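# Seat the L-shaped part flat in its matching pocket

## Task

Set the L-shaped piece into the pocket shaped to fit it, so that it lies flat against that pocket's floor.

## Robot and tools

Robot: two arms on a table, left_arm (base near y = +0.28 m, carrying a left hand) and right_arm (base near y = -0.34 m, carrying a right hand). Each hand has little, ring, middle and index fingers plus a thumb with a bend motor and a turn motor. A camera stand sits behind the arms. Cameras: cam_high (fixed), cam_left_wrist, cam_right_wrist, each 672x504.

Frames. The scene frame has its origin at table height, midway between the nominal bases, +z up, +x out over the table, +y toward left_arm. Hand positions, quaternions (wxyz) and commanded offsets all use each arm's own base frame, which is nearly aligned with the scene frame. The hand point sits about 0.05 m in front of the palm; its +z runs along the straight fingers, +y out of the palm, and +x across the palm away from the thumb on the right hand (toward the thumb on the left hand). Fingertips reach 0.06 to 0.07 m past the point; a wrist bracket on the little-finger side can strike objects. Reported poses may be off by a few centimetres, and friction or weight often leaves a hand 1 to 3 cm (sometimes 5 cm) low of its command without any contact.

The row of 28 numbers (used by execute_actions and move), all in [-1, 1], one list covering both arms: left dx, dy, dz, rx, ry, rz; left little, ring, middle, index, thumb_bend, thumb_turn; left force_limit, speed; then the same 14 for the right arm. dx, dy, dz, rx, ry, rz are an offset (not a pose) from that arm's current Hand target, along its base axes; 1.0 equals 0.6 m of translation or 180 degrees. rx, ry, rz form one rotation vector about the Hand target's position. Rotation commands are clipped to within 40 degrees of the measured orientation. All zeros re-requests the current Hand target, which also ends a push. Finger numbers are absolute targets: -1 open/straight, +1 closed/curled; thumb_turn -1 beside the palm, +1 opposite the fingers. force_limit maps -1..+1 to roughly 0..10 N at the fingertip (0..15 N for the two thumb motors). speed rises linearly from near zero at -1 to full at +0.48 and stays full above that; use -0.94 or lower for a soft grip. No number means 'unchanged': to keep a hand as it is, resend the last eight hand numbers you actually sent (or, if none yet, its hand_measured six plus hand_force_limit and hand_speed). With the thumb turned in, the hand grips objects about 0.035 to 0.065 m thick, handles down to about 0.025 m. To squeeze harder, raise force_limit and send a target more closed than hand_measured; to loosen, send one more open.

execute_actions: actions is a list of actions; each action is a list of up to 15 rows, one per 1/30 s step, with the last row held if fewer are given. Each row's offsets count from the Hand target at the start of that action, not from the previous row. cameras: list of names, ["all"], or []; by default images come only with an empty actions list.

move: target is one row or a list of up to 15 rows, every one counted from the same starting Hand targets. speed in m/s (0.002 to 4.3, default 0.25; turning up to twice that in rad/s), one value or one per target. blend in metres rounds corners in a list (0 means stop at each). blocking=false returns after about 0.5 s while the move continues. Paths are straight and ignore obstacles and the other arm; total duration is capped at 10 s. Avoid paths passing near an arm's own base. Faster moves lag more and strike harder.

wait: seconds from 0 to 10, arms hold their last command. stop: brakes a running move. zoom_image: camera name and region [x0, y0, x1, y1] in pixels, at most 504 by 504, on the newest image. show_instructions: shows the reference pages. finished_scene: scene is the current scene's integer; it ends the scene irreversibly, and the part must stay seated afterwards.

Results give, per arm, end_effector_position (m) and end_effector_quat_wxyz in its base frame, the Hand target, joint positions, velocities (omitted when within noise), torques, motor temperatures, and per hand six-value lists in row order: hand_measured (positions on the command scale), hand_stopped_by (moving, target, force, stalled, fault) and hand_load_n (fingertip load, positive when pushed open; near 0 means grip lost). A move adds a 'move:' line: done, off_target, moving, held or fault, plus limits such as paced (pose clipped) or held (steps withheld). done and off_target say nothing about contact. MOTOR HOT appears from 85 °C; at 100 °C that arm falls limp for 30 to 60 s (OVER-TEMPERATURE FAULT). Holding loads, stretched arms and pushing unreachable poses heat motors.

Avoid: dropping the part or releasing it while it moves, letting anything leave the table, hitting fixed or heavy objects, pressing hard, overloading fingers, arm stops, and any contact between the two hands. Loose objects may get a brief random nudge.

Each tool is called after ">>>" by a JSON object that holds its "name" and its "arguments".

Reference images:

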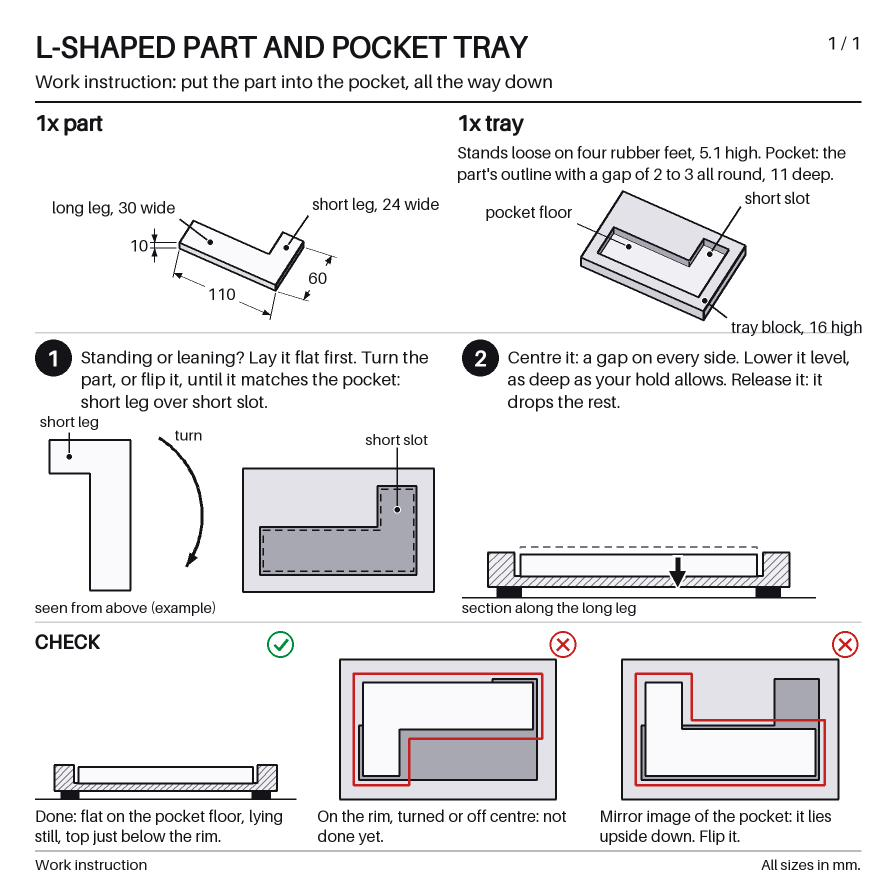

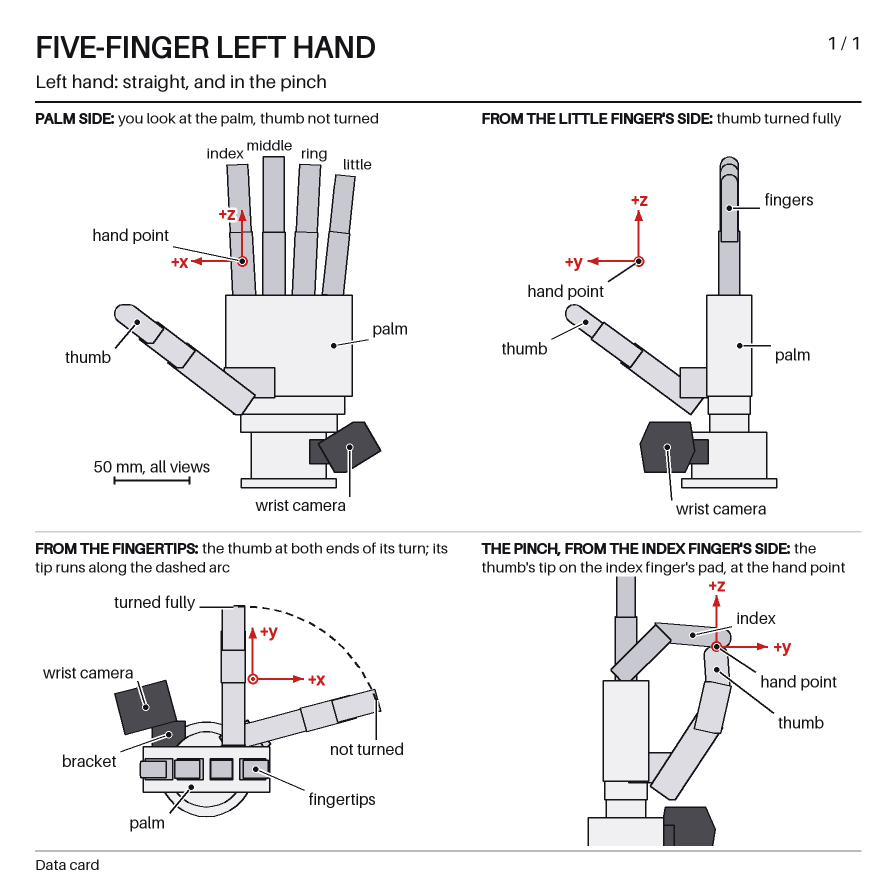

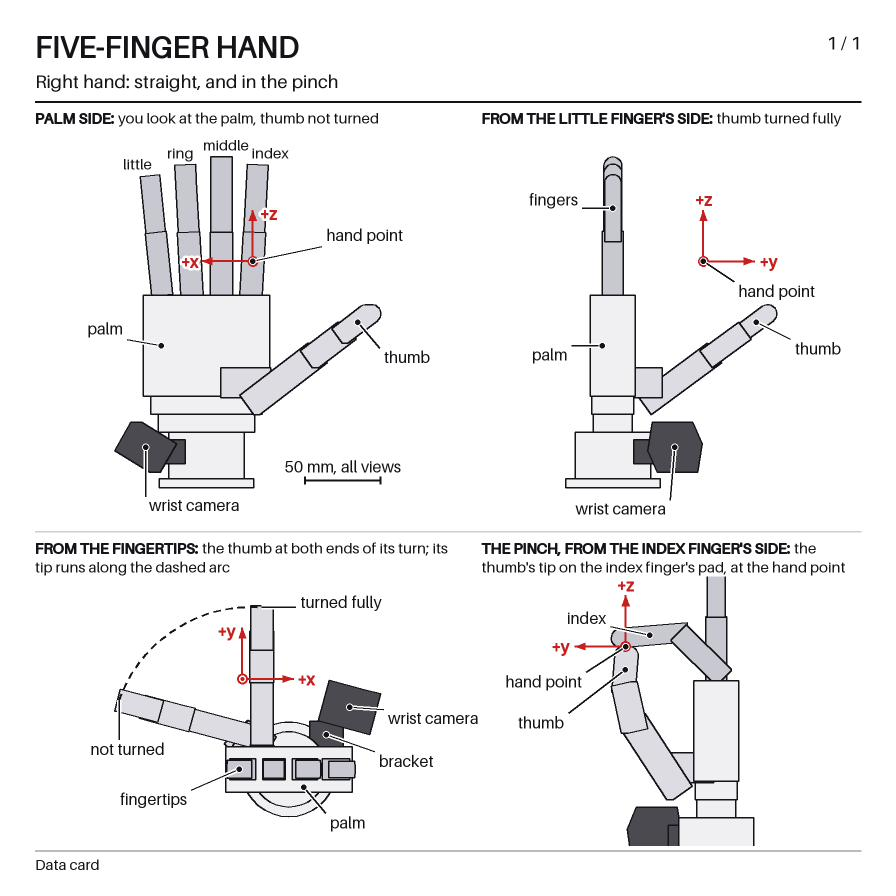

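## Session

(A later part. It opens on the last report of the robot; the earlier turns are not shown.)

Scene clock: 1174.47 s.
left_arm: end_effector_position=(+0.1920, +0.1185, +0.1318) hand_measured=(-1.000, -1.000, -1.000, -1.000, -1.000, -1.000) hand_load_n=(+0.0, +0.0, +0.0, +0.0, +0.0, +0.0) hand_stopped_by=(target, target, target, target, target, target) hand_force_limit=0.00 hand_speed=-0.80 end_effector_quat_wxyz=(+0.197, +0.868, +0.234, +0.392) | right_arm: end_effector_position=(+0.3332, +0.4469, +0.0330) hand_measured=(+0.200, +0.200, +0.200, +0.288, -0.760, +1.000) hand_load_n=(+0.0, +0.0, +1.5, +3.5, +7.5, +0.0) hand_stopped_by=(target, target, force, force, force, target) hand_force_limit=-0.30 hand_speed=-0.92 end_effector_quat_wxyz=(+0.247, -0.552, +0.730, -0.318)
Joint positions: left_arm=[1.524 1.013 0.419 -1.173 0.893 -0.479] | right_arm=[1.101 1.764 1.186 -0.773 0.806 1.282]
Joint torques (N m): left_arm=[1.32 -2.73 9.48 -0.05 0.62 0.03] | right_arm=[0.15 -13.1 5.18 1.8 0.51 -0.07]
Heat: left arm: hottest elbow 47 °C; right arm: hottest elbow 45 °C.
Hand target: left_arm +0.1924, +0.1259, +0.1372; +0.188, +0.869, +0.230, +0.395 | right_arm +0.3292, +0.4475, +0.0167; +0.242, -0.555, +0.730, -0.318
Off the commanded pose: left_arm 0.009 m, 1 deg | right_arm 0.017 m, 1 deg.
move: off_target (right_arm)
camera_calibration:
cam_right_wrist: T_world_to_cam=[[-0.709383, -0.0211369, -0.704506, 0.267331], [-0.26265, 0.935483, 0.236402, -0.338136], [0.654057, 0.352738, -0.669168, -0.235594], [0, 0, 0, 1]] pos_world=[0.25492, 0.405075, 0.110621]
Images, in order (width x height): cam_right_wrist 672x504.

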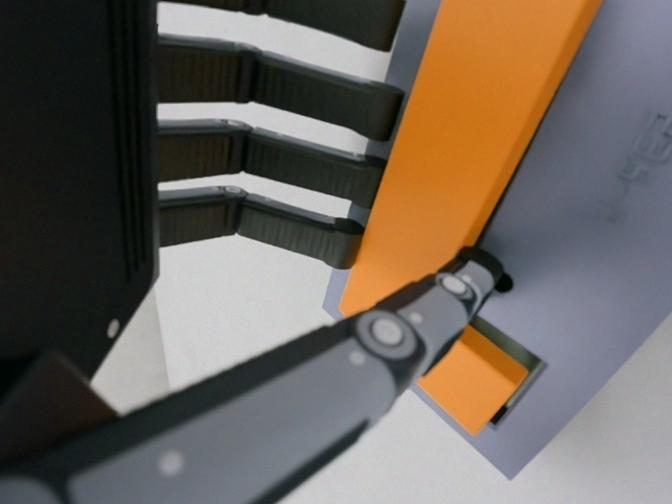

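>>> {"name": "move", "arguments": {"target": [[0,0,0,0,0,0,-1,-1,-1,-1,-1,-1,0,-0.8,0,0,0.133,0,0,0,0.2,0.2,0.24,0.4,-0.3,1,-0.3,-0.92],[0,0,0,0,0,0,-1,-1,-1,-1,-1,-1,0,-0.8,-0.0005,-0.0037,0.0255,0,0,0,0.2,0.2,0.24,0.4,-0.3,1,-0.3,-0.92]], "speed": [0.1,0.06], "cameras": ["cam_right_wrist"]}}

>>> {"name": "zoom_image", "arguments": {"camera": "cam_right_wrist", "region": [300, 200, 600, 480]}}

Scene clock: 1206.83 s.
left_arm: end_effector_position=(+0.1920, +0.1185, +0.1318) hand_measured=(-1.000, -1.000, -1.000, -1.000, -1.000, -1.000) hand_load_n=(+0.0, +0.0, +0.0, +0.0, +0.0, +0.0) hand_stopped_by=(target, target, target, target, target, target) hand_force_limit=0.00 hand_speed=-0.80 end_effector_quat_wxyz=(+0.197, +0.868, +0.234, +0.392) | right_arm: end_effector_position=(+0.3312, +0.4438, +0.0402) hand_measured=(+0.200, +0.200, +0.200, +0.288, -0.760, +1.000) hand_load_n=(+0.0, +0.0, +3.0, +4.0, +7.0, -0.5) hand_stopped_by=(target, target, force, force, force, target) hand_force_limit=-0.30 hand_speed=-0.92 end_effector_quat_wxyz=(+0.243, -0.554, +0.730, -0.319)
Joint positions: left_arm=[1.524 1.013 0.419 -1.173 0.893 -0.479] | right_arm=[1.101 1.749 1.189 -0.798 0.804 1.282]
Joint torques (N m): left_arm=[1.32 -2.73 9.47 -0.09 0.62 0.03] | right_arm=[0.38 -13.98 5.76 1.31 0.56 -0.09]
Heat: left arm: hottest elbow 47 °C; right arm: hottest elbow 43 °C.
Hand target: left_arm +0.1924, +0.1259, +0.1372; +0.188, +0.869, +0.230, +0.395 | right_arm +0.3289, +0.4452, +0.0320; +0.242, -0.555, +0.730, -0.318
Off the commanded pose: left_arm 0.009 m, 1 deg | right_arm 0.009 m, 0 deg.
move: done
camera_calibration:
cam_right_wrist: T_world_to_cam=[[-0.712915, -0.0252487, -0.700796, 0.273749], [-0.261606, 0.936783, 0.232379, -0.33819], [0.650626, 0.348999, -0.674451, -0.225379], [0, 0, 0, 1]] pos_world=[0.253324, 0.402379, 0.118424]
Images, in order (width x height): cam_right_wrist 672x504.

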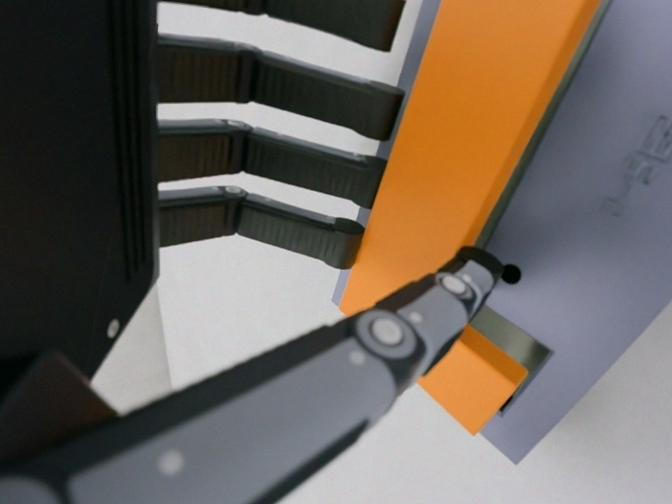

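Scaled by 1.680 from the camera's 672x504 image, which has a finer 960x720 frame.

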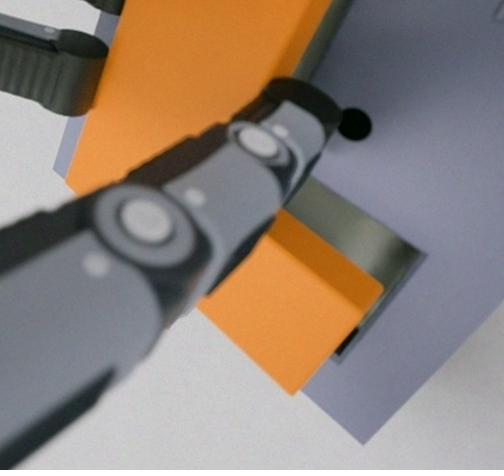

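>>> {"name": "move", "arguments": {"target": [0,0,0,0,0,0,-1,-1,-1,-1,-1,-1,0,-0.8,-0.0013,-0.0065,-0.007,0,0,0,0.2,0.2,0.24,0.4,-0.3,1,-0.3,-0.92], "speed": 0.03, "cameras": ["cam_right_wrist"]}}

>>> {"name": "zoom_image", "arguments": {"camera": "cam_right_wrist", "region": [300, 200, 600, 480]}}

Scene clock: 1217.90 s.
left_arm: end_effector_position=(+0.1920, +0.1185, +0.1318) hand_measured=(-1.000, -1.000, -1.000, -1.000, -1.000, -1.000) hand_load_n=(+0.0, +0.0, +0.0, +0.0, -0.5, +0.5) hand_stopped_by=(target, target, target, target, target, target) hand_force_limit=0.00 hand_speed=-0.80 end_effector_quat_wxyz=(+0.197, +0.868, +0.234, +0.392) | right_arm: end_effector_position=(+0.3299, +0.4411, +0.0352) hand_measured=(+0.200, +0.200, +0.200, +0.288, -0.760, +1.000) hand_load_n=(+0.0, +0.0, +3.5, +4.0, +7.0, -0.5) hand_stopped_by=(target, target, force, force, force, target) hand_force_limit=-0.30 hand_speed=-0.92 end_effector_quat_wxyz=(+0.244, -0.554, +0.730, -0.319)
Joint positions: left_arm=[1.524 1.013 0.419 -1.173 0.893 -0.479] | right_arm=[1.101 1.749 1.173 -0.782 0.804 1.282]
Joint torques (N m): left_arm=[1.32 -2.73 9.47 -0.08 0.62 0.03] | right_arm=[0.21 -14.1 5.6 1.22 0.53 -0.11]
Heat: left arm: hottest elbow 47 °C; right arm: hottest elbow 43 °C.
Hand target: left_arm +0.1924, +0.1259, +0.1372; +0.188, +0.869, +0.230, +0.395 | right_arm +0.3281, +0.4413, +0.0278; +0.242, -0.555, +0.730, -0.318
Off the commanded pose: left_arm 0.009 m, 1 deg | right_arm 0.008 m, 0 deg.
move: done
camera_calibration:
cam_right_wrist: T_world_to_cam=[[-0.712623, -0.0247728, -0.70111, 0.26895], [-0.261724, 0.936614, 0.232927, -0.334829], [0.650899, 0.349486, -0.673936, -0.227219], [0, 0, 0, 1]] pos_world=[0.251924, 0.399679, 0.113423]
Images, in order (width x height): cam_right_wrist 672x504.

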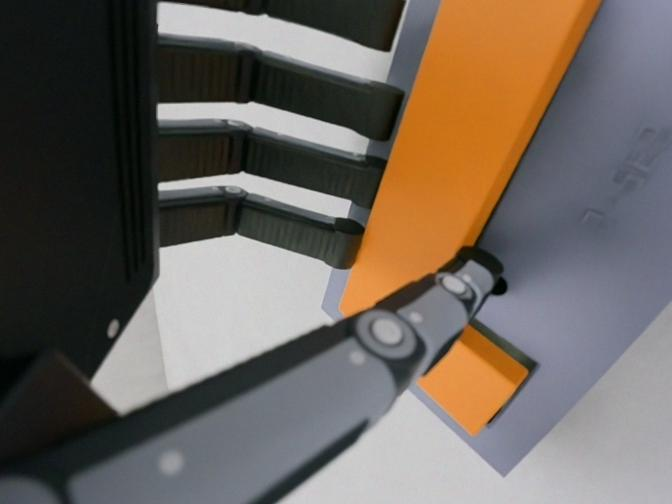

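Scaled by 1.680 from the camera's 672x504 image, which has a finer 960x720 frame.

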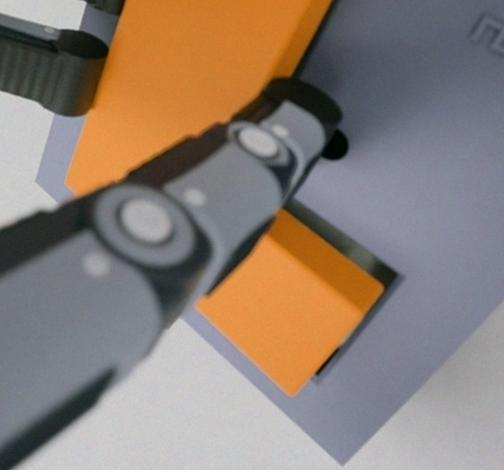

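>>> {"name": "zoom_image", "arguments": {"camera": "cam_right_wrist", "region": [380, 0, 672, 240]}}

Scaled by 1.726 from the camera's 672x504 image, which has a finer 960x720 frame.

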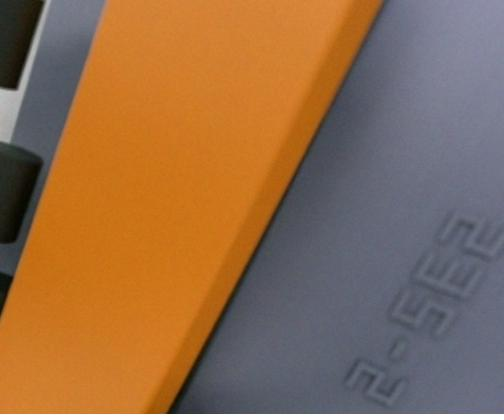

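>>> {"name": "move", "arguments": {"target": [0,0,0,0,0,0,-1,-1,-1,-1,-1,-1,0,-0.8,0.004,-0.003,0.001,0,0,0.004,0.2,0.2,0.24,0.4,-0.3,1,-0.3,-0.92], "speed": 0.03, "cameras": ["cam_right_wrist"]}}

>>> {"name": "zoom_image", "arguments": {"camera": "cam_right_wrist", "region": [300, 0, 672, 480]}}

Scene clock: 1234.70 s.
left_arm: end_effector_position=(+0.1920, +0.1185, +0.1318) hand_measured=(-1.000, -1.000, -1.000, -1.000, -1.000, -1.000) hand_load_n=(+0.0, +0.0, +0.0, +0.0, +0.0, +0.0) hand_stopped_by=(target, target, target, target, target, target) hand_force_limit=0.00 hand_speed=-0.80 end_effector_quat_wxyz=(+0.197, +0.868, +0.234, +0.392) | right_arm: end_effector_position=(+0.3297, +0.4421, +0.0334) hand_measured=(+0.200, +0.200, +0.200, +0.288, -0.760, +1.000) hand_load_n=(+0.0, +0.0, +2.5, +3.5, +7.5, +0.0) hand_stopped_by=(target, target, force, force, force, target) hand_force_limit=-0.30 hand_speed=-0.92 end_effector_quat_wxyz=(+0.246, -0.556, +0.728, -0.317)
Joint positions: left_arm=[1.524 1.013 0.419 -1.173 0.893 -0.479] | right_arm=[1.101 1.749 1.167 -0.764 0.801 1.27]
Joint torques (N m): left_arm=[1.32 -2.73 9.48 -0.08 0.62 0.03] | right_arm=[-0.62 -14.56 5.38 1.55 0.49 -0.27]
Heat: left arm: hottest elbow 47 °C; right arm: hottest elbow 43 °C.
Hand target: left_arm +0.1924, +0.1259, +0.1372; +0.188, +0.869, +0.230, +0.395 | right_arm +0.3305, +0.4396, +0.0285; +0.244, -0.559, +0.726, -0.316
Off the commanded pose: left_arm 0.009 m, 1 deg | right_arm 0.006 m, 0 deg.
move: done
camera_calibration:
cam_right_wrist: T_world_to_cam=[[-0.7119, -0.0289224, -0.701685, 0.269233], [-0.270144, 0.93355, 0.235597, -0.331348], [0.648245, 0.357278, -0.672407, -0.231347], [0, 0, 0, 1]] pos_world=[0.252125, 0.399772, 0.111423]
Images, in order (width x height): cam_right_wrist 672x504.

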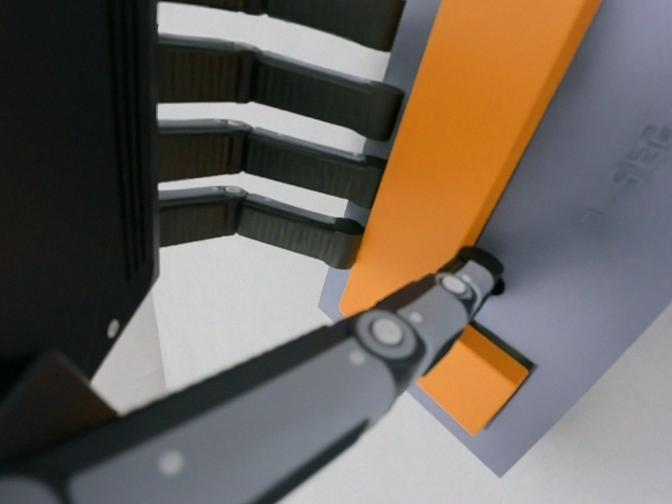

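Scaled by 1.050 from the camera's 672x504 image, which has a finer 960x720 frame.

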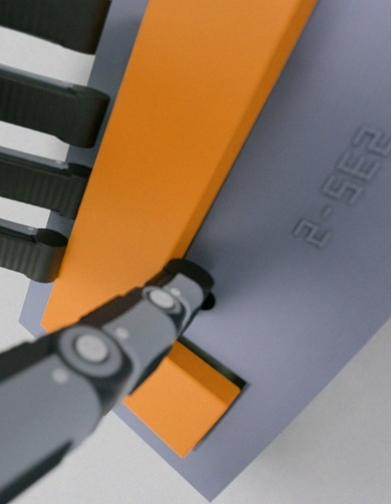

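>>> {"name": "move", "arguments": {"target": [0,0,0,0,0,0,-1,-1,-1,-1,-1,-1,0,-0.8,0.0015,-0.0075,-0.005,0,0,0,0.2,0.2,0.24,0.4,-0.3,1,-0.3,-0.92], "speed": 0.02, "cameras": ["cam_right_wrist"]}}

>>> {"name": "zoom_image", "arguments": {"camera": "cam_right_wrist", "region": [300, 200, 600, 480]}}

Scene clock: 1244.47 s.
left_arm: end_effector_position=(+0.1920, +0.1185, +0.1318) hand_measured=(-1.000, -1.000, -1.000, -1.000, -1.000, -1.000) hand_load_n=(+0.0, +0.0, +0.0, +0.0, +0.0, +0.0) hand_stopped_by=(target, target, target, target, target, target) hand_force_limit=0.00 hand_speed=-0.80 end_effector_quat_wxyz=(+0.197, +0.868, +0.234, +0.392) | right_arm: end_effector_position=(+0.3307, +0.4409, +0.0332) hand_measured=(+0.200, +0.200, +0.200, +0.288, -0.760, +1.000) hand_load_n=(+0.0, +0.0, +2.0, +3.5, +7.5, +0.0) hand_stopped_by=(target, target, force, force, force, target) hand_force_limit=-0.30 hand_speed=-0.92 end_effector_quat_wxyz=(+0.250, -0.555, +0.728, -0.315)
Joint positions: left_arm=[1.524 1.013 0.419 -1.173 0.893 -0.479] | right_arm=[1.098 1.743 1.155 -0.745 0.801 1.263]
Joint torques (N m): left_arm=[1.32 -2.73 9.47 -0.08 0.62 0.03] | right_arm=[-0.91 -14.62 5.26 1.46 0.4 -0.24]
Heat: left arm: hottest elbow 47 °C; right arm: hottest elbow 43 °C.
Hand target: left_arm +0.1924, +0.1259, +0.1372; +0.188, +0.869, +0.230, +0.395 | right_arm +0.3315, +0.4351, +0.0254; +0.244, -0.559, +0.726, -0.316
Off the commanded pose: left_arm 0.009 m, 1 deg | right_arm 0.010 m, 1 deg.
move: done
camera_calibration:
cam_right_wrist: T_world_to_cam=[[-0.708456, -0.0254529, -0.705296, 0.267188], [-0.273171, 0.931344, 0.240784, -0.328097], [0.650744, 0.363251, -0.666769, -0.235356], [0, 0, 0, 1]] pos_world=[0.252821, 0.397865, 0.110519]
Images, in order (width x height): cam_right_wrist 672x504.

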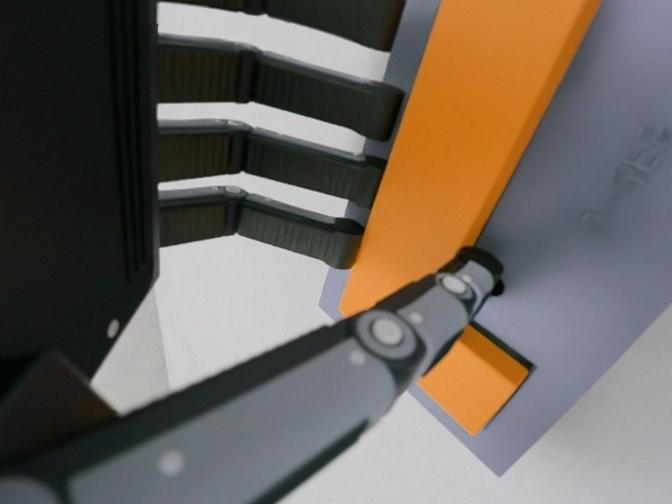

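Scaled by 1.680 from the camera's 672x504 image, which has a finer 960x720 frame.

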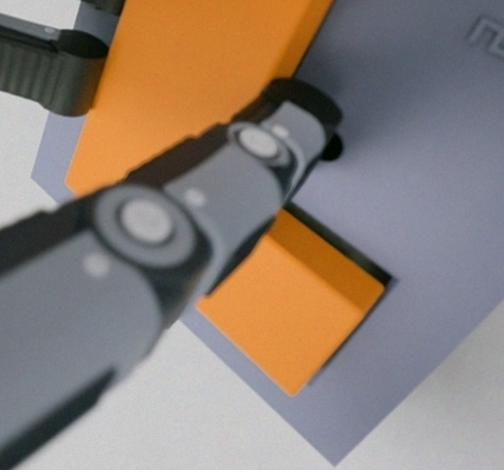

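>>> {"name": "move", "arguments": {"target": [[0,0,0,0,0,0,-1,-1,-1,-1,-1,-1,0,-0.8,-0.002,0.011,0.115,0,0,0,0.2,0.2,0.24,0.4,-0.3,1,-0.3,-0.92],[0,0,0,0,0,0,-1,-1,-1,-1,-1,-1,0,-0.8,-0.002,0.011,0.011,0,0,0,0.2,0.2,0.24,0.4,-0.3,1,-0.3,-0.92]], "speed": [0.08,0.06], "cameras": ["cam_right_wrist"]}}

>>> {"name": "zoom_image", "arguments": {"camera": "cam_right_wrist", "region": [300, 200, 600, 480]}}

>>> {"name": "zoom_image", "arguments": {"camera": "cam_right_wrist", "region": [380, 0, 672, 240]}}

Scene clock: 1258.23 s.
left_arm: end_effector_position=(+0.1920, +0.1185, +0.1318) hand_measured=(-1.000, -1.000, -1.000, -1.000, -1.000, -1.000) hand_load_n=(+0.0, +0.0, +0.5, +0.0, +0.0, +0.0) hand_stopped_by=(target, target, target, target, target, target) hand_force_limit=0.00 hand_speed=-0.80 end_effector_quat_wxyz=(+0.197, +0.868, +0.234, +0.392) | right_arm: end_effector_position=(+0.3307, +0.4420, +0.0398) hand_measured=(+0.200, +0.200, +0.200, +0.288, -0.760, +1.000) hand_load_n=(+0.0, +0.0, +3.5, +4.0, +7.0, -0.5) hand_stopped_by=(target, target, force, force, force, target) hand_force_limit=-0.30 hand_speed=-0.92 end_effector_quat_wxyz=(+0.247, -0.557, +0.727, -0.316)
Joint positions: left_arm=[1.524 1.013 0.419 -1.173 0.893 -0.479] | right_arm=[1.098 1.738 1.172 -0.773 0.799 1.263]
Joint torques (N m): left_arm=[1.32 -2.73 9.47 -0.08 0.62 0.03] | right_arm=[-0.09 -13.8 5.72 1.35 0.6 -0.16]
Heat: left arm: hottest elbow 47 °C; right arm: hottest elbow 43 °C.
Hand target: left_arm +0.1924, +0.1259, +0.1372; +0.188, +0.869, +0.230, +0.395 | right_arm +0.3302, +0.4417, +0.0320; +0.244, -0.559, +0.726, -0.316
Off the commanded pose: left_arm 0.009 m, 1 deg | right_arm 0.008 m, 0 deg.
move: done
camera_calibration:
cam_right_wrist: T_world_to_cam=[[-0.71246, -0.0298664, -0.701077, 0.275015], [-0.272552, 0.93243, 0.237255, -0.331294], [0.646619, 0.360114, -0.67246, -0.228393], [0, 0, 0, 1]] pos_world=[0.253326, 0.399369, 0.117823]
Images, in order (width x height): cam_right_wrist 672x504.

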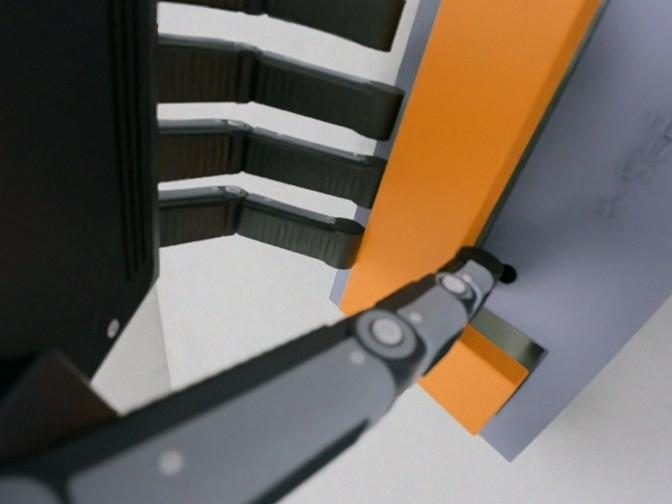

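Scaled by 1.680 from the camera's 672x504 image, which has a finer 960x720 frame.

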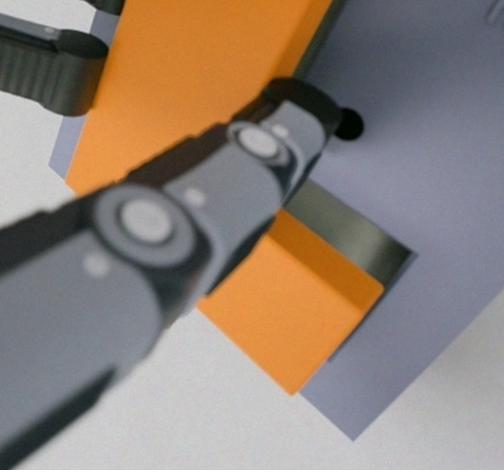

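Scaled by 1.726 from the camera's 672x504 image, which has a finer 960x720 frame.

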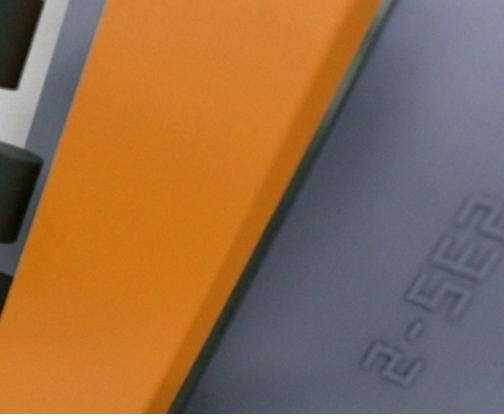

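>>> {"name": "move", "arguments": {"target": [0,0,0,0,0,0,-1,-1,-1,-1,-1,-1,0,-0.8,0.0015,-0.0085,-0.002,0,0,0,0.2,0.2,0.24,0.4,-0.3,1,-0.3,-0.92], "speed": 0.03, "cameras": ["cam_right_wrist"]}}

>>> {"name": "zoom_image", "arguments": {"camera": "cam_right_wrist", "region": [300, 200, 600, 480]}}

Scene clock: 1269.90 s.
left_arm: end_effector_position=(+0.1920, +0.1185, +0.1318) hand_measured=(-1.000, -1.000, -1.000, -1.000, -1.000, -1.000) hand_load_n=(+0.5, +0.0, +0.0, +0.0, -0.5, +0.0) hand_stopped_by=(target, target, target, target, target, target) hand_force_limit=0.00 hand_speed=-0.80 end_effector_quat_wxyz=(+0.197, +0.868, +0.234, +0.392) | right_arm: end_effector_position=(+0.3293, +0.4394, +0.0353) hand_measured=(+0.200, +0.200, +0.200, +0.288, -0.760, +1.000) hand_load_n=(+0.0, +0.0, +3.5, +4.0, +7.0, -0.5) hand_stopped_by=(target, target, force, force, force, target) hand_force_limit=-0.30 hand_speed=-0.92 end_effector_quat_wxyz=(+0.247, -0.557, +0.727, -0.316)
Joint positions: left_arm=[1.524 1.013 0.419 -1.173 0.893 -0.479] | right_arm=[1.098 1.738 1.158 -0.759 0.799 1.263]
Joint torques (N m): left_arm=[1.38 -2.67 9.48 -0.08 0.62 0.03] | right_arm=[-0.67 -14.39 5.52 1.32 0.55 -0.24]
Heat: left arm: hottest elbow 47 °C; right arm: hottest elbow 43 °C.
Hand target: left_arm +0.1924, +0.1259, +0.1372; +0.188, +0.869, +0.230, +0.395 | right_arm +0.3311, +0.4365, +0.0307; +0.244, -0.560, +0.726, -0.316
Off the commanded pose: left_arm 0.009 m, 1 deg | right_arm 0.006 m, 0 deg.
move: done
camera_calibration:
cam_right_wrist: T_world_to_cam=[[-0.712584, -0.0301688, -0.700938, 0.270918], [-0.27259, 0.932487, 0.236985, -0.328073], [0.646466, 0.35994, -0.672699, -0.229407], [0, 0, 0, 1]] pos_world=[0.251926, 0.39667, 0.113323]
Images, in order (width x height): cam_right_wrist 672x504.

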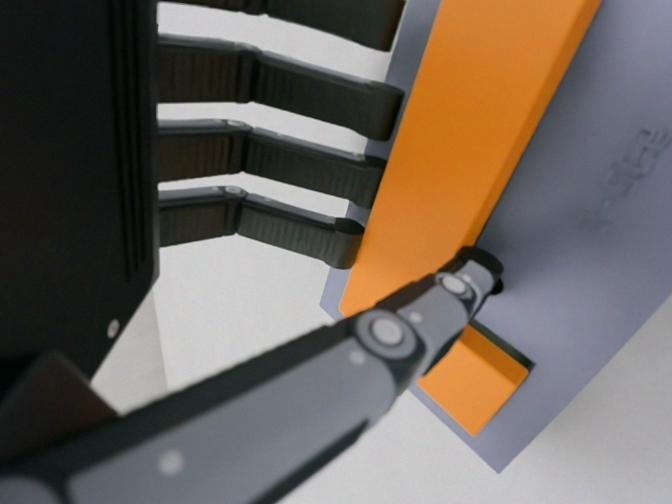

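Scaled by 1.680 from the camera's 672x504 image, which has a finer 960x720 frame.

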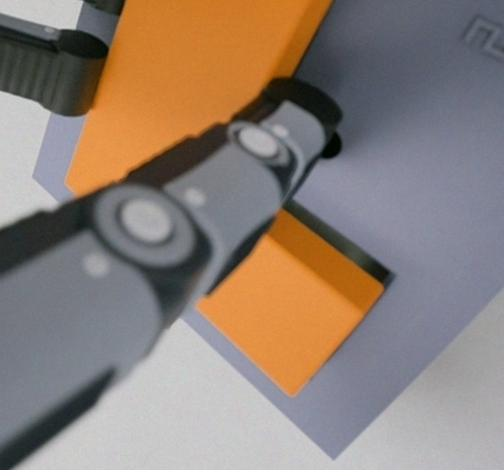

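>>> {"name": "move", "arguments": {"target": [0,0,0,0,0,0,-1,-1,-1,-1,-1,-1,0,-0.8,0.008,-0.001,0.001,0,0,0,0.2,0.2,0.24,0.4,-0.3,1,-0.3,-0.92], "speed": 0.03, "cameras": ["cam_right_wrist"]}}

>>> {"name": "zoom_image", "arguments": {"camera": "cam_right_wrist", "region": [300, 200, 600, 480]}}

Scene clock: 1282.30 s.
left_arm: end_effector_position=(+0.1920, +0.1185, +0.1318) hand_measured=(-1.000, -1.000, -1.000, -1.000, -1.000, -1.000) hand_load_n=(+0.0, +0.0, +0.0, +0.0, +0.0, +0.0) hand_stopped_by=(target, target, target, target, target, target) hand_force_limit=0.00 hand_speed=-0.80 end_effector_quat_wxyz=(+0.197, +0.868, +0.234, +0.392) | right_arm: end_effector_position=(+0.3324, +0.4386, +0.0354) hand_measured=(+0.200, +0.200, +0.200, +0.288, -0.760, +1.000) hand_load_n=(+0.0, +0.0, +3.5, +4.0, +7.0, -0.5) hand_stopped_by=(target, target, force, force, force, target) hand_force_limit=-0.30 hand_speed=-0.92 end_effector_quat_wxyz=(+0.247, -0.557, +0.728, -0.315)
Joint positions: left_arm=[1.524 1.013 0.419 -1.173 0.893 -0.479] | right_arm=[1.091 1.738 1.158 -0.753 0.797 1.256]
Joint torques (N m): left_arm=[1.38 -2.73 9.47 -0.06 0.62 0.03] | right_arm=[-0.73 -14.15 5.87 1.54 0.55 -0.32]
Heat: left arm: hottest elbow 47 °C; right arm: hottest elbow 43 °C.
Hand target: left_arm +0.1924, +0.1259, +0.1372; +0.188, +0.869, +0.230, +0.395 | right_arm +0.3359, +0.4359, +0.0313; +0.244, -0.560, +0.726, -0.316
Off the commanded pose: left_arm 0.009 m, 1 deg | right_arm 0.006 m, 1 deg.
move: done
camera_calibration:
cam_right_wrist: T_world_to_cam=[[-0.712425, -0.0277507, -0.701199, 0.272063], [-0.271392, 0.932364, 0.238837, -0.326975], [0.647145, 0.360453, -0.671771, -0.231539], [0, 0, 0, 1]] pos_world=[0.254925, 0.395868, 0.113323]
Images, in order (width x height): cam_right_wrist 672x504.

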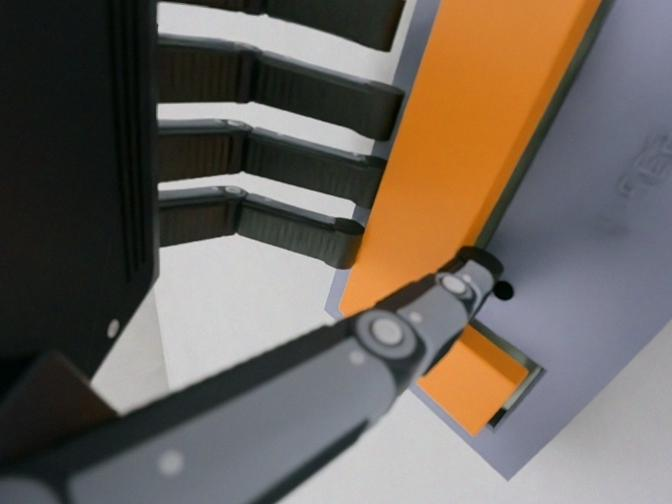

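Scaled by 1.680 from the camera's 672x504 image, which has a finer 960x720 frame.

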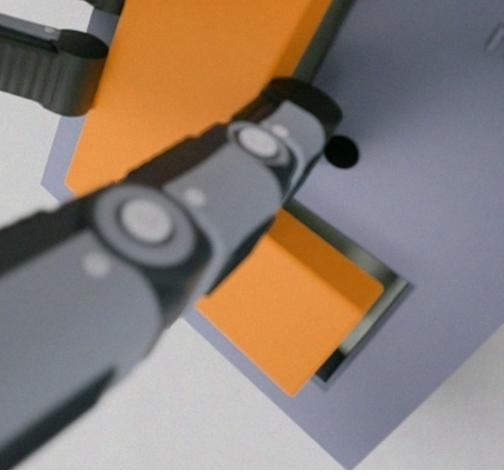

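>>> {"name": "move", "arguments": {"target": [0,0,0,0,0,0,-1,-1,-1,-1,-1,-1,0,-0.8,0.001,-0.002,-0.017,0,0,0,0.2,0.2,0.24,0.4,-0.3,1,-0.3,-0.92], "speed": 0.03, "cameras": ["cam_right_wrist"]}}

>>> {"name": "zoom_image", "arguments": {"camera": "cam_right_wrist", "region": [300, 200, 600, 480]}}

Scene clock: 1291.97 s.
left_arm: end_effector_position=(+0.1920, +0.1185, +0.1318) hand_measured=(-1.000, -1.000, -1.000, -1.000, -1.000, -1.000) hand_load_n=(+0.0, +0.0, +0.0, +0.0, +0.0, +0.0) hand_stopped_by=(target, target, target, target, target, target) hand_force_limit=0.00 hand_speed=-0.80 end_effector_quat_wxyz=(+0.197, +0.868, +0.234, +0.392) | right_arm: end_effector_position=(+0.3336, +0.4406, +0.0340) hand_measured=(+0.200, +0.200, +0.200, +0.288, -0.760, +1.000) hand_load_n=(+0.0, +0.0, +2.5, +4.0, +7.0, -0.5) hand_stopped_by=(target, target, force, force, force, target) hand_force_limit=-0.30 hand_speed=-0.92 end_effector_quat_wxyz=(+0.253, -0.556, +0.728, -0.312)
Joint positions: left_arm=[1.524 1.013 0.419 -1.173 0.893 -0.479] | right_arm=[1.091 1.739 1.151 -0.728 0.796 1.249]
Joint torques (N m): left_arm=[1.32 -2.73 9.47 -0.08 0.62 0.03] | right_arm=[-1.14 -13.16 5.38 1.72 0.53 -0.29]
Heat: left arm: hottest elbow 47 °C; right arm: hottest elbow 43 °C.
Hand target: left_arm +0.1924, +0.1259, +0.1372; +0.188, +0.869, +0.230, +0.395 | right_arm +0.3365, +0.4348, +0.0213; +0.244, -0.559, +0.726, -0.316
Off the commanded pose: left_arm 0.009 m, 1 deg | right_arm 0.014 m, 1 deg.
move: off_target (right_arm)
camera_calibration:
cam_right_wrist: T_world_to_cam=[[-0.707832, -0.0234516, -0.705991, 0.268758], [-0.276975, 0.928628, 0.24685, -0.324896], [0.649814, 0.37027, -0.663808, -0.239412], [0, 0, 0, 1]] pos_world=[0.255821, 0.396658, 0.111018]
Images, in order (width x height): cam_right_wrist 672x504.

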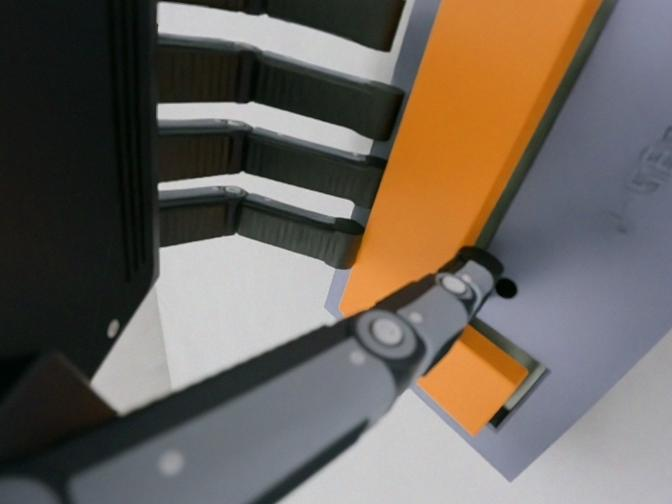

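Scaled by 1.680 from the camera's 672x504 image, which has a finer 960x720 frame.

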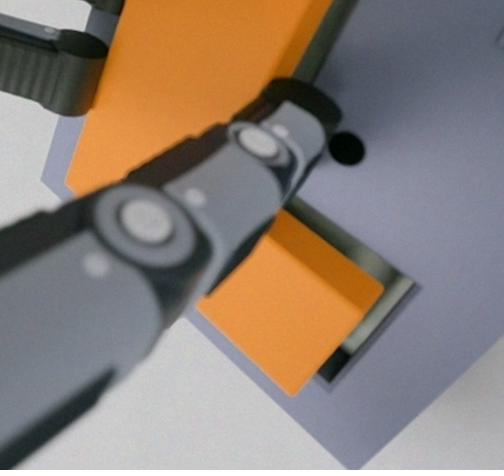

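>>> {"name": "move", "arguments": {"target": [0,0,0,0,0,0,-1,-1,-1,-1,-1,-1,0,-0.8,0,-0.004,0.025,0,0,0,0.2,0.2,0.24,0.4,-0.3,1,-0.3,-0.92], "speed": 0.05, "cameras": []}}

Scene clock: 1301.90 s.
left_arm: end_effector_position=(+0.1920, +0.1185, +0.1318) hand_measured=(-1.000, -1.000, -1.000, -1.000, -1.000, -1.000) hand_load_n=(+0.0, +0.0, +0.0, +0.0, +0.0, +0.0) hand_stopped_by=(target, target, target, target, target, target) hand_force_limit=0.00 hand_speed=-0.80 end_effector_quat_wxyz=(+0.197, +0.868, +0.234, +0.392) | right_arm: end_effector_position=(+0.3333, +0.4390, +0.0337) hand_measured=(+0.200, +0.200, +0.200, +0.288, -0.760, +1.000) hand_load_n=(+0.0, +0.0, +3.0, +3.5, +7.0, -0.5) hand_stopped_by=(target, target, force, force, force, target) hand_force_limit=-0.30 hand_speed=-0.92 end_effector_quat_wxyz=(+0.250, -0.557, +0.727, -0.314)
Joint positions: left_arm=[1.524 1.013 0.419 -1.173 0.893 -0.479] | right_arm=[1.09 1.738 1.151 -0.733 0.796 1.248]
Joint torques (N m): left_arm=[1.32 -2.73 9.47 -0.06 0.62 0.03] | right_arm=[-1.03 -15.33 6.01 0.57 0.53 -0.28]
Motor temperatures (°C): left_arm=[33 25 47 29 33 24] | right_arm=[31 34 42 29 26 28]
Heat: left arm: hottest elbow 47 °C; right arm: hottest elbow 42 °C.
Hand target: left_arm +0.1924, +0.1259, +0.1372; +0.188, +0.869, +0.230, +0.395 | right_arm +0.3364, +0.4324, +0.0361; +0.244, -0.560, +0.726, -0.316
Off the commanded pose: left_arm 0.009 m, 1 deg | right_arm 0.008 m, 1 deg.
move: done
No camera images: "cameras" was empty.

>>> {"name": "move", "arguments": {"target": [0,0,0,0,0,0,-1,-1,-1,-1,-1,-1,0,-0.8,0,-0.002,0.022,0,0,0,0.2,0.2,0.24,0.4,-0.3,1,-0.3,-0.92], "speed": 0.05, "cameras": ["cam_right_wrist"]}}

>>> {"name": "zoom_image", "arguments": {"camera": "cam_right_wrist", "region": [300, 200, 600, 480]}}

Scene clock: 1306.07 s.
left_arm: end_effector_position=(+0.1920, +0.1185, +0.1318) hand_measured=(-1.000, -1.000, -1.000, -1.000, -1.000, -1.000) hand_load_n=(+0.0, +0.0, +0.0, +0.0, +0.0, +0.0) hand_stopped_by=(target, target, target, target, target, target) hand_force_limit=0.00 hand_speed=-0.80 end_effector_quat_wxyz=(+0.197, +0.868, +0.234, +0.392) | right_arm: end_effector_position=(+0.3316, +0.4319, +0.0413) hand_measured=(+0.200, +0.200, +0.200, +0.288, -0.760, +1.000) hand_load_n=(+0.0, +0.0, +3.5, +4.0, +7.0, -0.5) hand_stopped_by=(target, target, force, force, force, target) hand_force_limit=-0.30 hand_speed=-0.92 end_effector_quat_wxyz=(+0.243, -0.559, +0.727, -0.317)
Joint positions: left_arm=[1.524 1.013 0.419 -1.173 0.893 -0.479] | right_arm=[1.086 1.719 1.151 -0.768 0.795 1.247]
Joint torques (N m): left_arm=[1.38 -2.73 9.47 -0.08 0.63 0.03] | right_arm=[-0.85 -15.38 6.86 0.7 0.56 -0.29]
Heat: left arm: hottest elbow 47 °C; right arm: hottest elbow 42 °C.
Hand target: left_arm +0.1924, +0.1259, +0.1372; +0.188, +0.869, +0.230, +0.395 | right_arm +0.3365, +0.4312, +0.0494; +0.244, -0.559, +0.726, -0.316
Off the commanded pose: left_arm 0.009 m, 1 deg | right_arm 0.009 m, 0 deg.
move: done
camera_calibration:
cam_right_wrist: T_world_to_cam=[[-0.715445, -0.0344531, -0.697819, 0.279144], [-0.271614, 0.933934, 0.232364, -0.32264], [0.643711, 0.355781, -0.677537, -0.221296], [0, 0, 0, 1]] pos_world=[0.254529, 0.389675, 0.119826]
Images, in order (width x height): cam_right_wrist 672x504.

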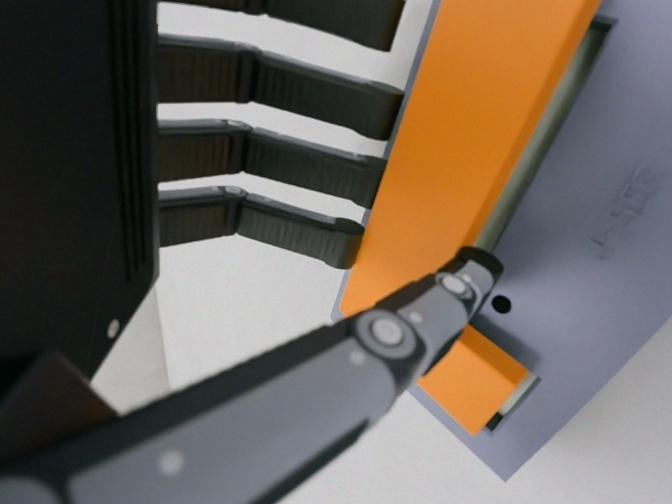

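Scaled by 1.680 from the camera's 672x504 image, which has a finer 960x720 frame.

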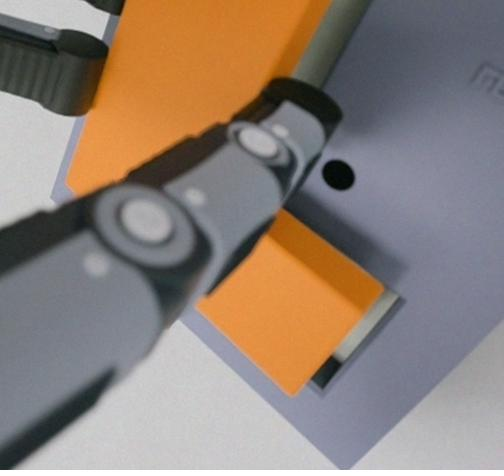

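>>> {"name": "move", "arguments": {"target": [[0,0,0,0,0,0,-1,-1,-1,-1,-1,-1,0,-0.8,-0.0107,0.0133,0.1,0,0,0,0.2,0.2,0.24,0.4,-0.3,1,-0.3,-0.92],[0,0,0,0,0,0,-1,-1,-1,-1,-1,-1,0,-0.8,-0.0107,0.0133,-0.027,0,0,0,0.2,0.2,0.24,0.4,-0.3,1,-0.3,-0.92]], "speed": [0.1,0.05], "cameras": ["cam_right_wrist"]}}

>>> {"name": "zoom_image", "arguments": {"camera": "cam_right_wrist", "region": [300, 200, 600, 480]}}

Scene clock: 1320.83 s.
left_arm: end_effector_position=(+0.1920, +0.1185, +0.1318) hand_measured=(-1.000, -1.000, -1.000, -1.000, -1.000, -1.000) hand_load_n=(+0.0, +0.0, +0.0, +0.0, +0.0, +0.0) hand_stopped_by=(target, target, target, target, target, target) hand_force_limit=0.00 hand_speed=-0.80 end_effector_quat_wxyz=(+0.197, +0.868, +0.234, +0.392) | right_arm: end_effector_position=(+0.3333, +0.4365, +0.0409) hand_measured=(+0.200, +0.200, +0.200, +0.288, -0.760, +1.000) hand_load_n=(+0.0, +0.0, +3.5, +4.0, +7.0, -0.5) hand_stopped_by=(target, target, force, force, force, target) hand_force_limit=-0.30 hand_speed=-0.92 end_effector_quat_wxyz=(+0.243, -0.559, +0.726, -0.317)
Joint positions: left_arm=[1.524 1.013 0.419 -1.173 0.893 -0.479] | right_arm=[1.088 1.73 1.166 -0.772 0.795 1.247]
Joint torques (N m): left_arm=[1.26 -2.78 9.47 -0.08 0.62 0.03] | right_arm=[0.79 -13.74 5.65 1.55 0.74 -0.05]
Heat: left arm: hottest elbow 47 °C; right arm: hottest elbow 43 °C.
Hand target: left_arm +0.1924, +0.1259, +0.1372; +0.188, +0.869, +0.230, +0.395 | right_arm +0.3300, +0.4391, +0.0331; +0.244, -0.560, +0.726, -0.316
Off the commanded pose: left_arm 0.009 m, 1 deg | right_arm 0.009 m, 0 deg.
move: done
camera_calibration:
cam_right_wrist: T_world_to_cam=[[-0.715522, -0.035529, -0.697686, 0.280809], [-0.272672, 0.933692, 0.232096, -0.325978], [0.643178, 0.356309, -0.677765, -0.224339], [0, 0, 0, 1]] pos_world=[0.25633, 0.394274, 0.119526]
Images, in order (width x height): cam_right_wrist 672x504.

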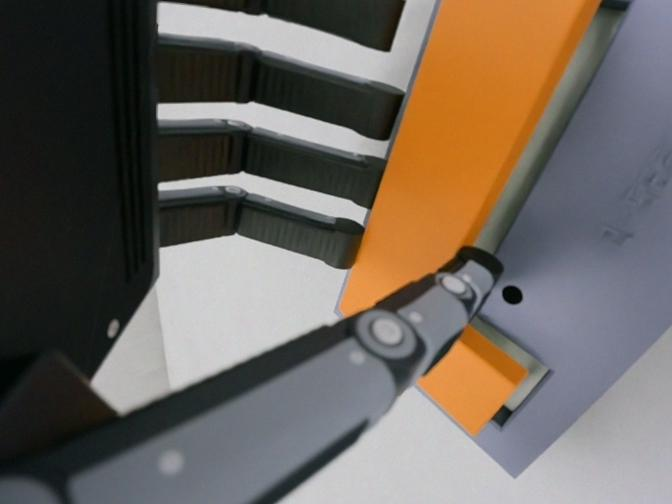

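Scaled by 1.680 from the camera's 672x504 image, which has a finer 960x720 frame.

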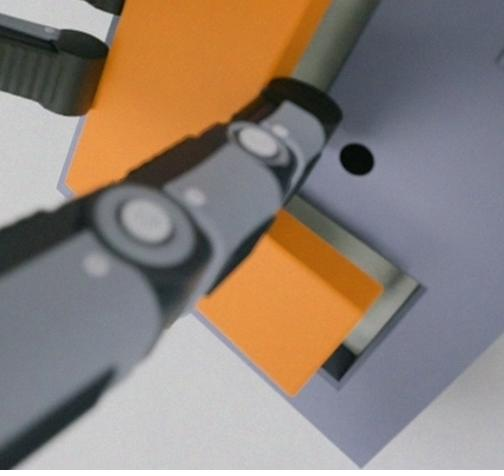

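>>> {"name": "move", "arguments": {"target": [0,0,0,0,0,0,-1,-1,-1,-1,-1,-1,0,-0.8,-0.0035,0.0042,-0.0075,0,0,0,0.2,0.2,0.24,0.4,-0.3,1,-0.3,-0.92], "speed": 0.03, "cameras": ["cam_right_wrist"]}}

>>> {"name": "zoom_image", "arguments": {"camera": "cam_right_wrist", "region": [300, 200, 600, 480]}}

Scene clock: 1331.17 s.
left_arm: end_effector_position=(+0.1920, +0.1185, +0.1318) hand_measured=(-1.000, -1.000, -1.000, -1.000, -1.000, -1.000) hand_load_n=(+0.0, +0.0, +0.0, +0.0, +0.0, +0.0) hand_stopped_by=(target, target, target, target, target, target) hand_force_limit=0.00 hand_speed=-0.80 end_effector_quat_wxyz=(+0.197, +0.868, +0.234, +0.392) | right_arm: end_effector_position=(+0.3315, +0.4380, +0.0366) hand_measured=(+0.200, +0.200, +0.200, +0.288, -0.760, +1.000) hand_load_n=(+0.0, +0.0, +3.5, +4.0, +7.0, -0.5) hand_stopped_by=(target, target, force, force, force, target) hand_force_limit=-0.30 hand_speed=-0.92 end_effector_quat_wxyz=(+0.242, -0.561, +0.725, -0.317)
Joint positions: left_arm=[1.524 1.013 0.419 -1.173 0.893 -0.479] | right_arm=[1.092 1.739 1.166 -0.768 0.795 1.249]
Joint torques (N m): left_arm=[1.32 -2.78 9.47 -0.06 0.63 0.04] | right_arm=[0.5 -13.86 5.71 1.39 0.8 0.05]
Heat: left arm: hottest elbow 47 °C; right arm: hottest elbow 43 °C.
Hand target: left_arm +0.1924, +0.1259, +0.1372; +0.188, +0.869, +0.230, +0.395 | right_arm +0.3278, +0.4416, +0.0286; +0.244, -0.560, +0.726, -0.316
Off the commanded pose: left_arm 0.009 m, 1 deg | right_arm 0.009 m, 0 deg.
move: done
camera_calibration:
cam_right_wrist: T_world_to_cam=[[-0.716891, -0.0403327, -0.696018, 0.279062], [-0.275083, 0.933694, 0.229227, -0.326009], [0.640623, 0.355793, -0.680451, -0.22549], [0, 0, 0, 1]] pos_world=[0.254832, 0.395876, 0.115527]
Images, in order (width x height): cam_right_wrist 672x504.

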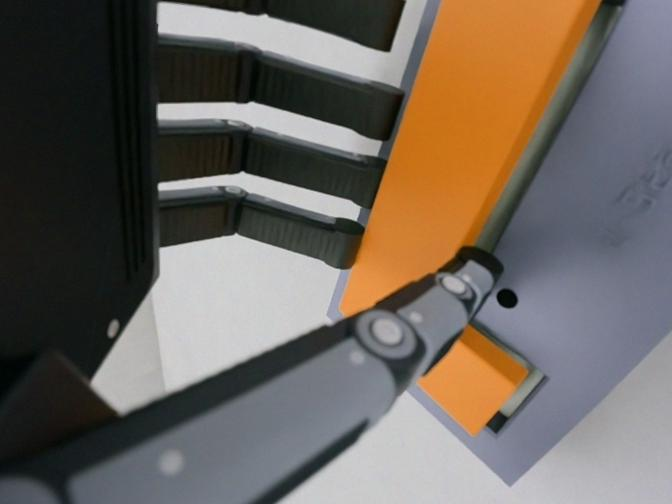

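Scaled by 1.680 from the camera's 672x504 image, which has a finer 960x720 frame.

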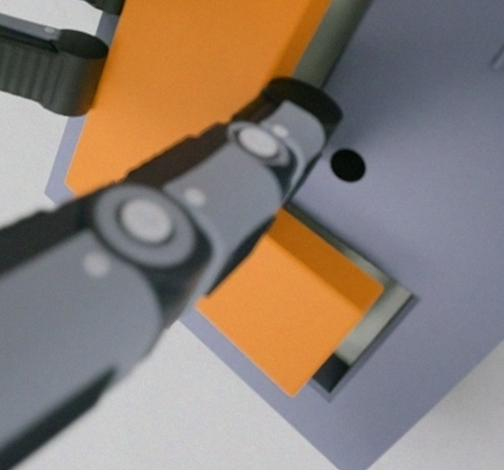

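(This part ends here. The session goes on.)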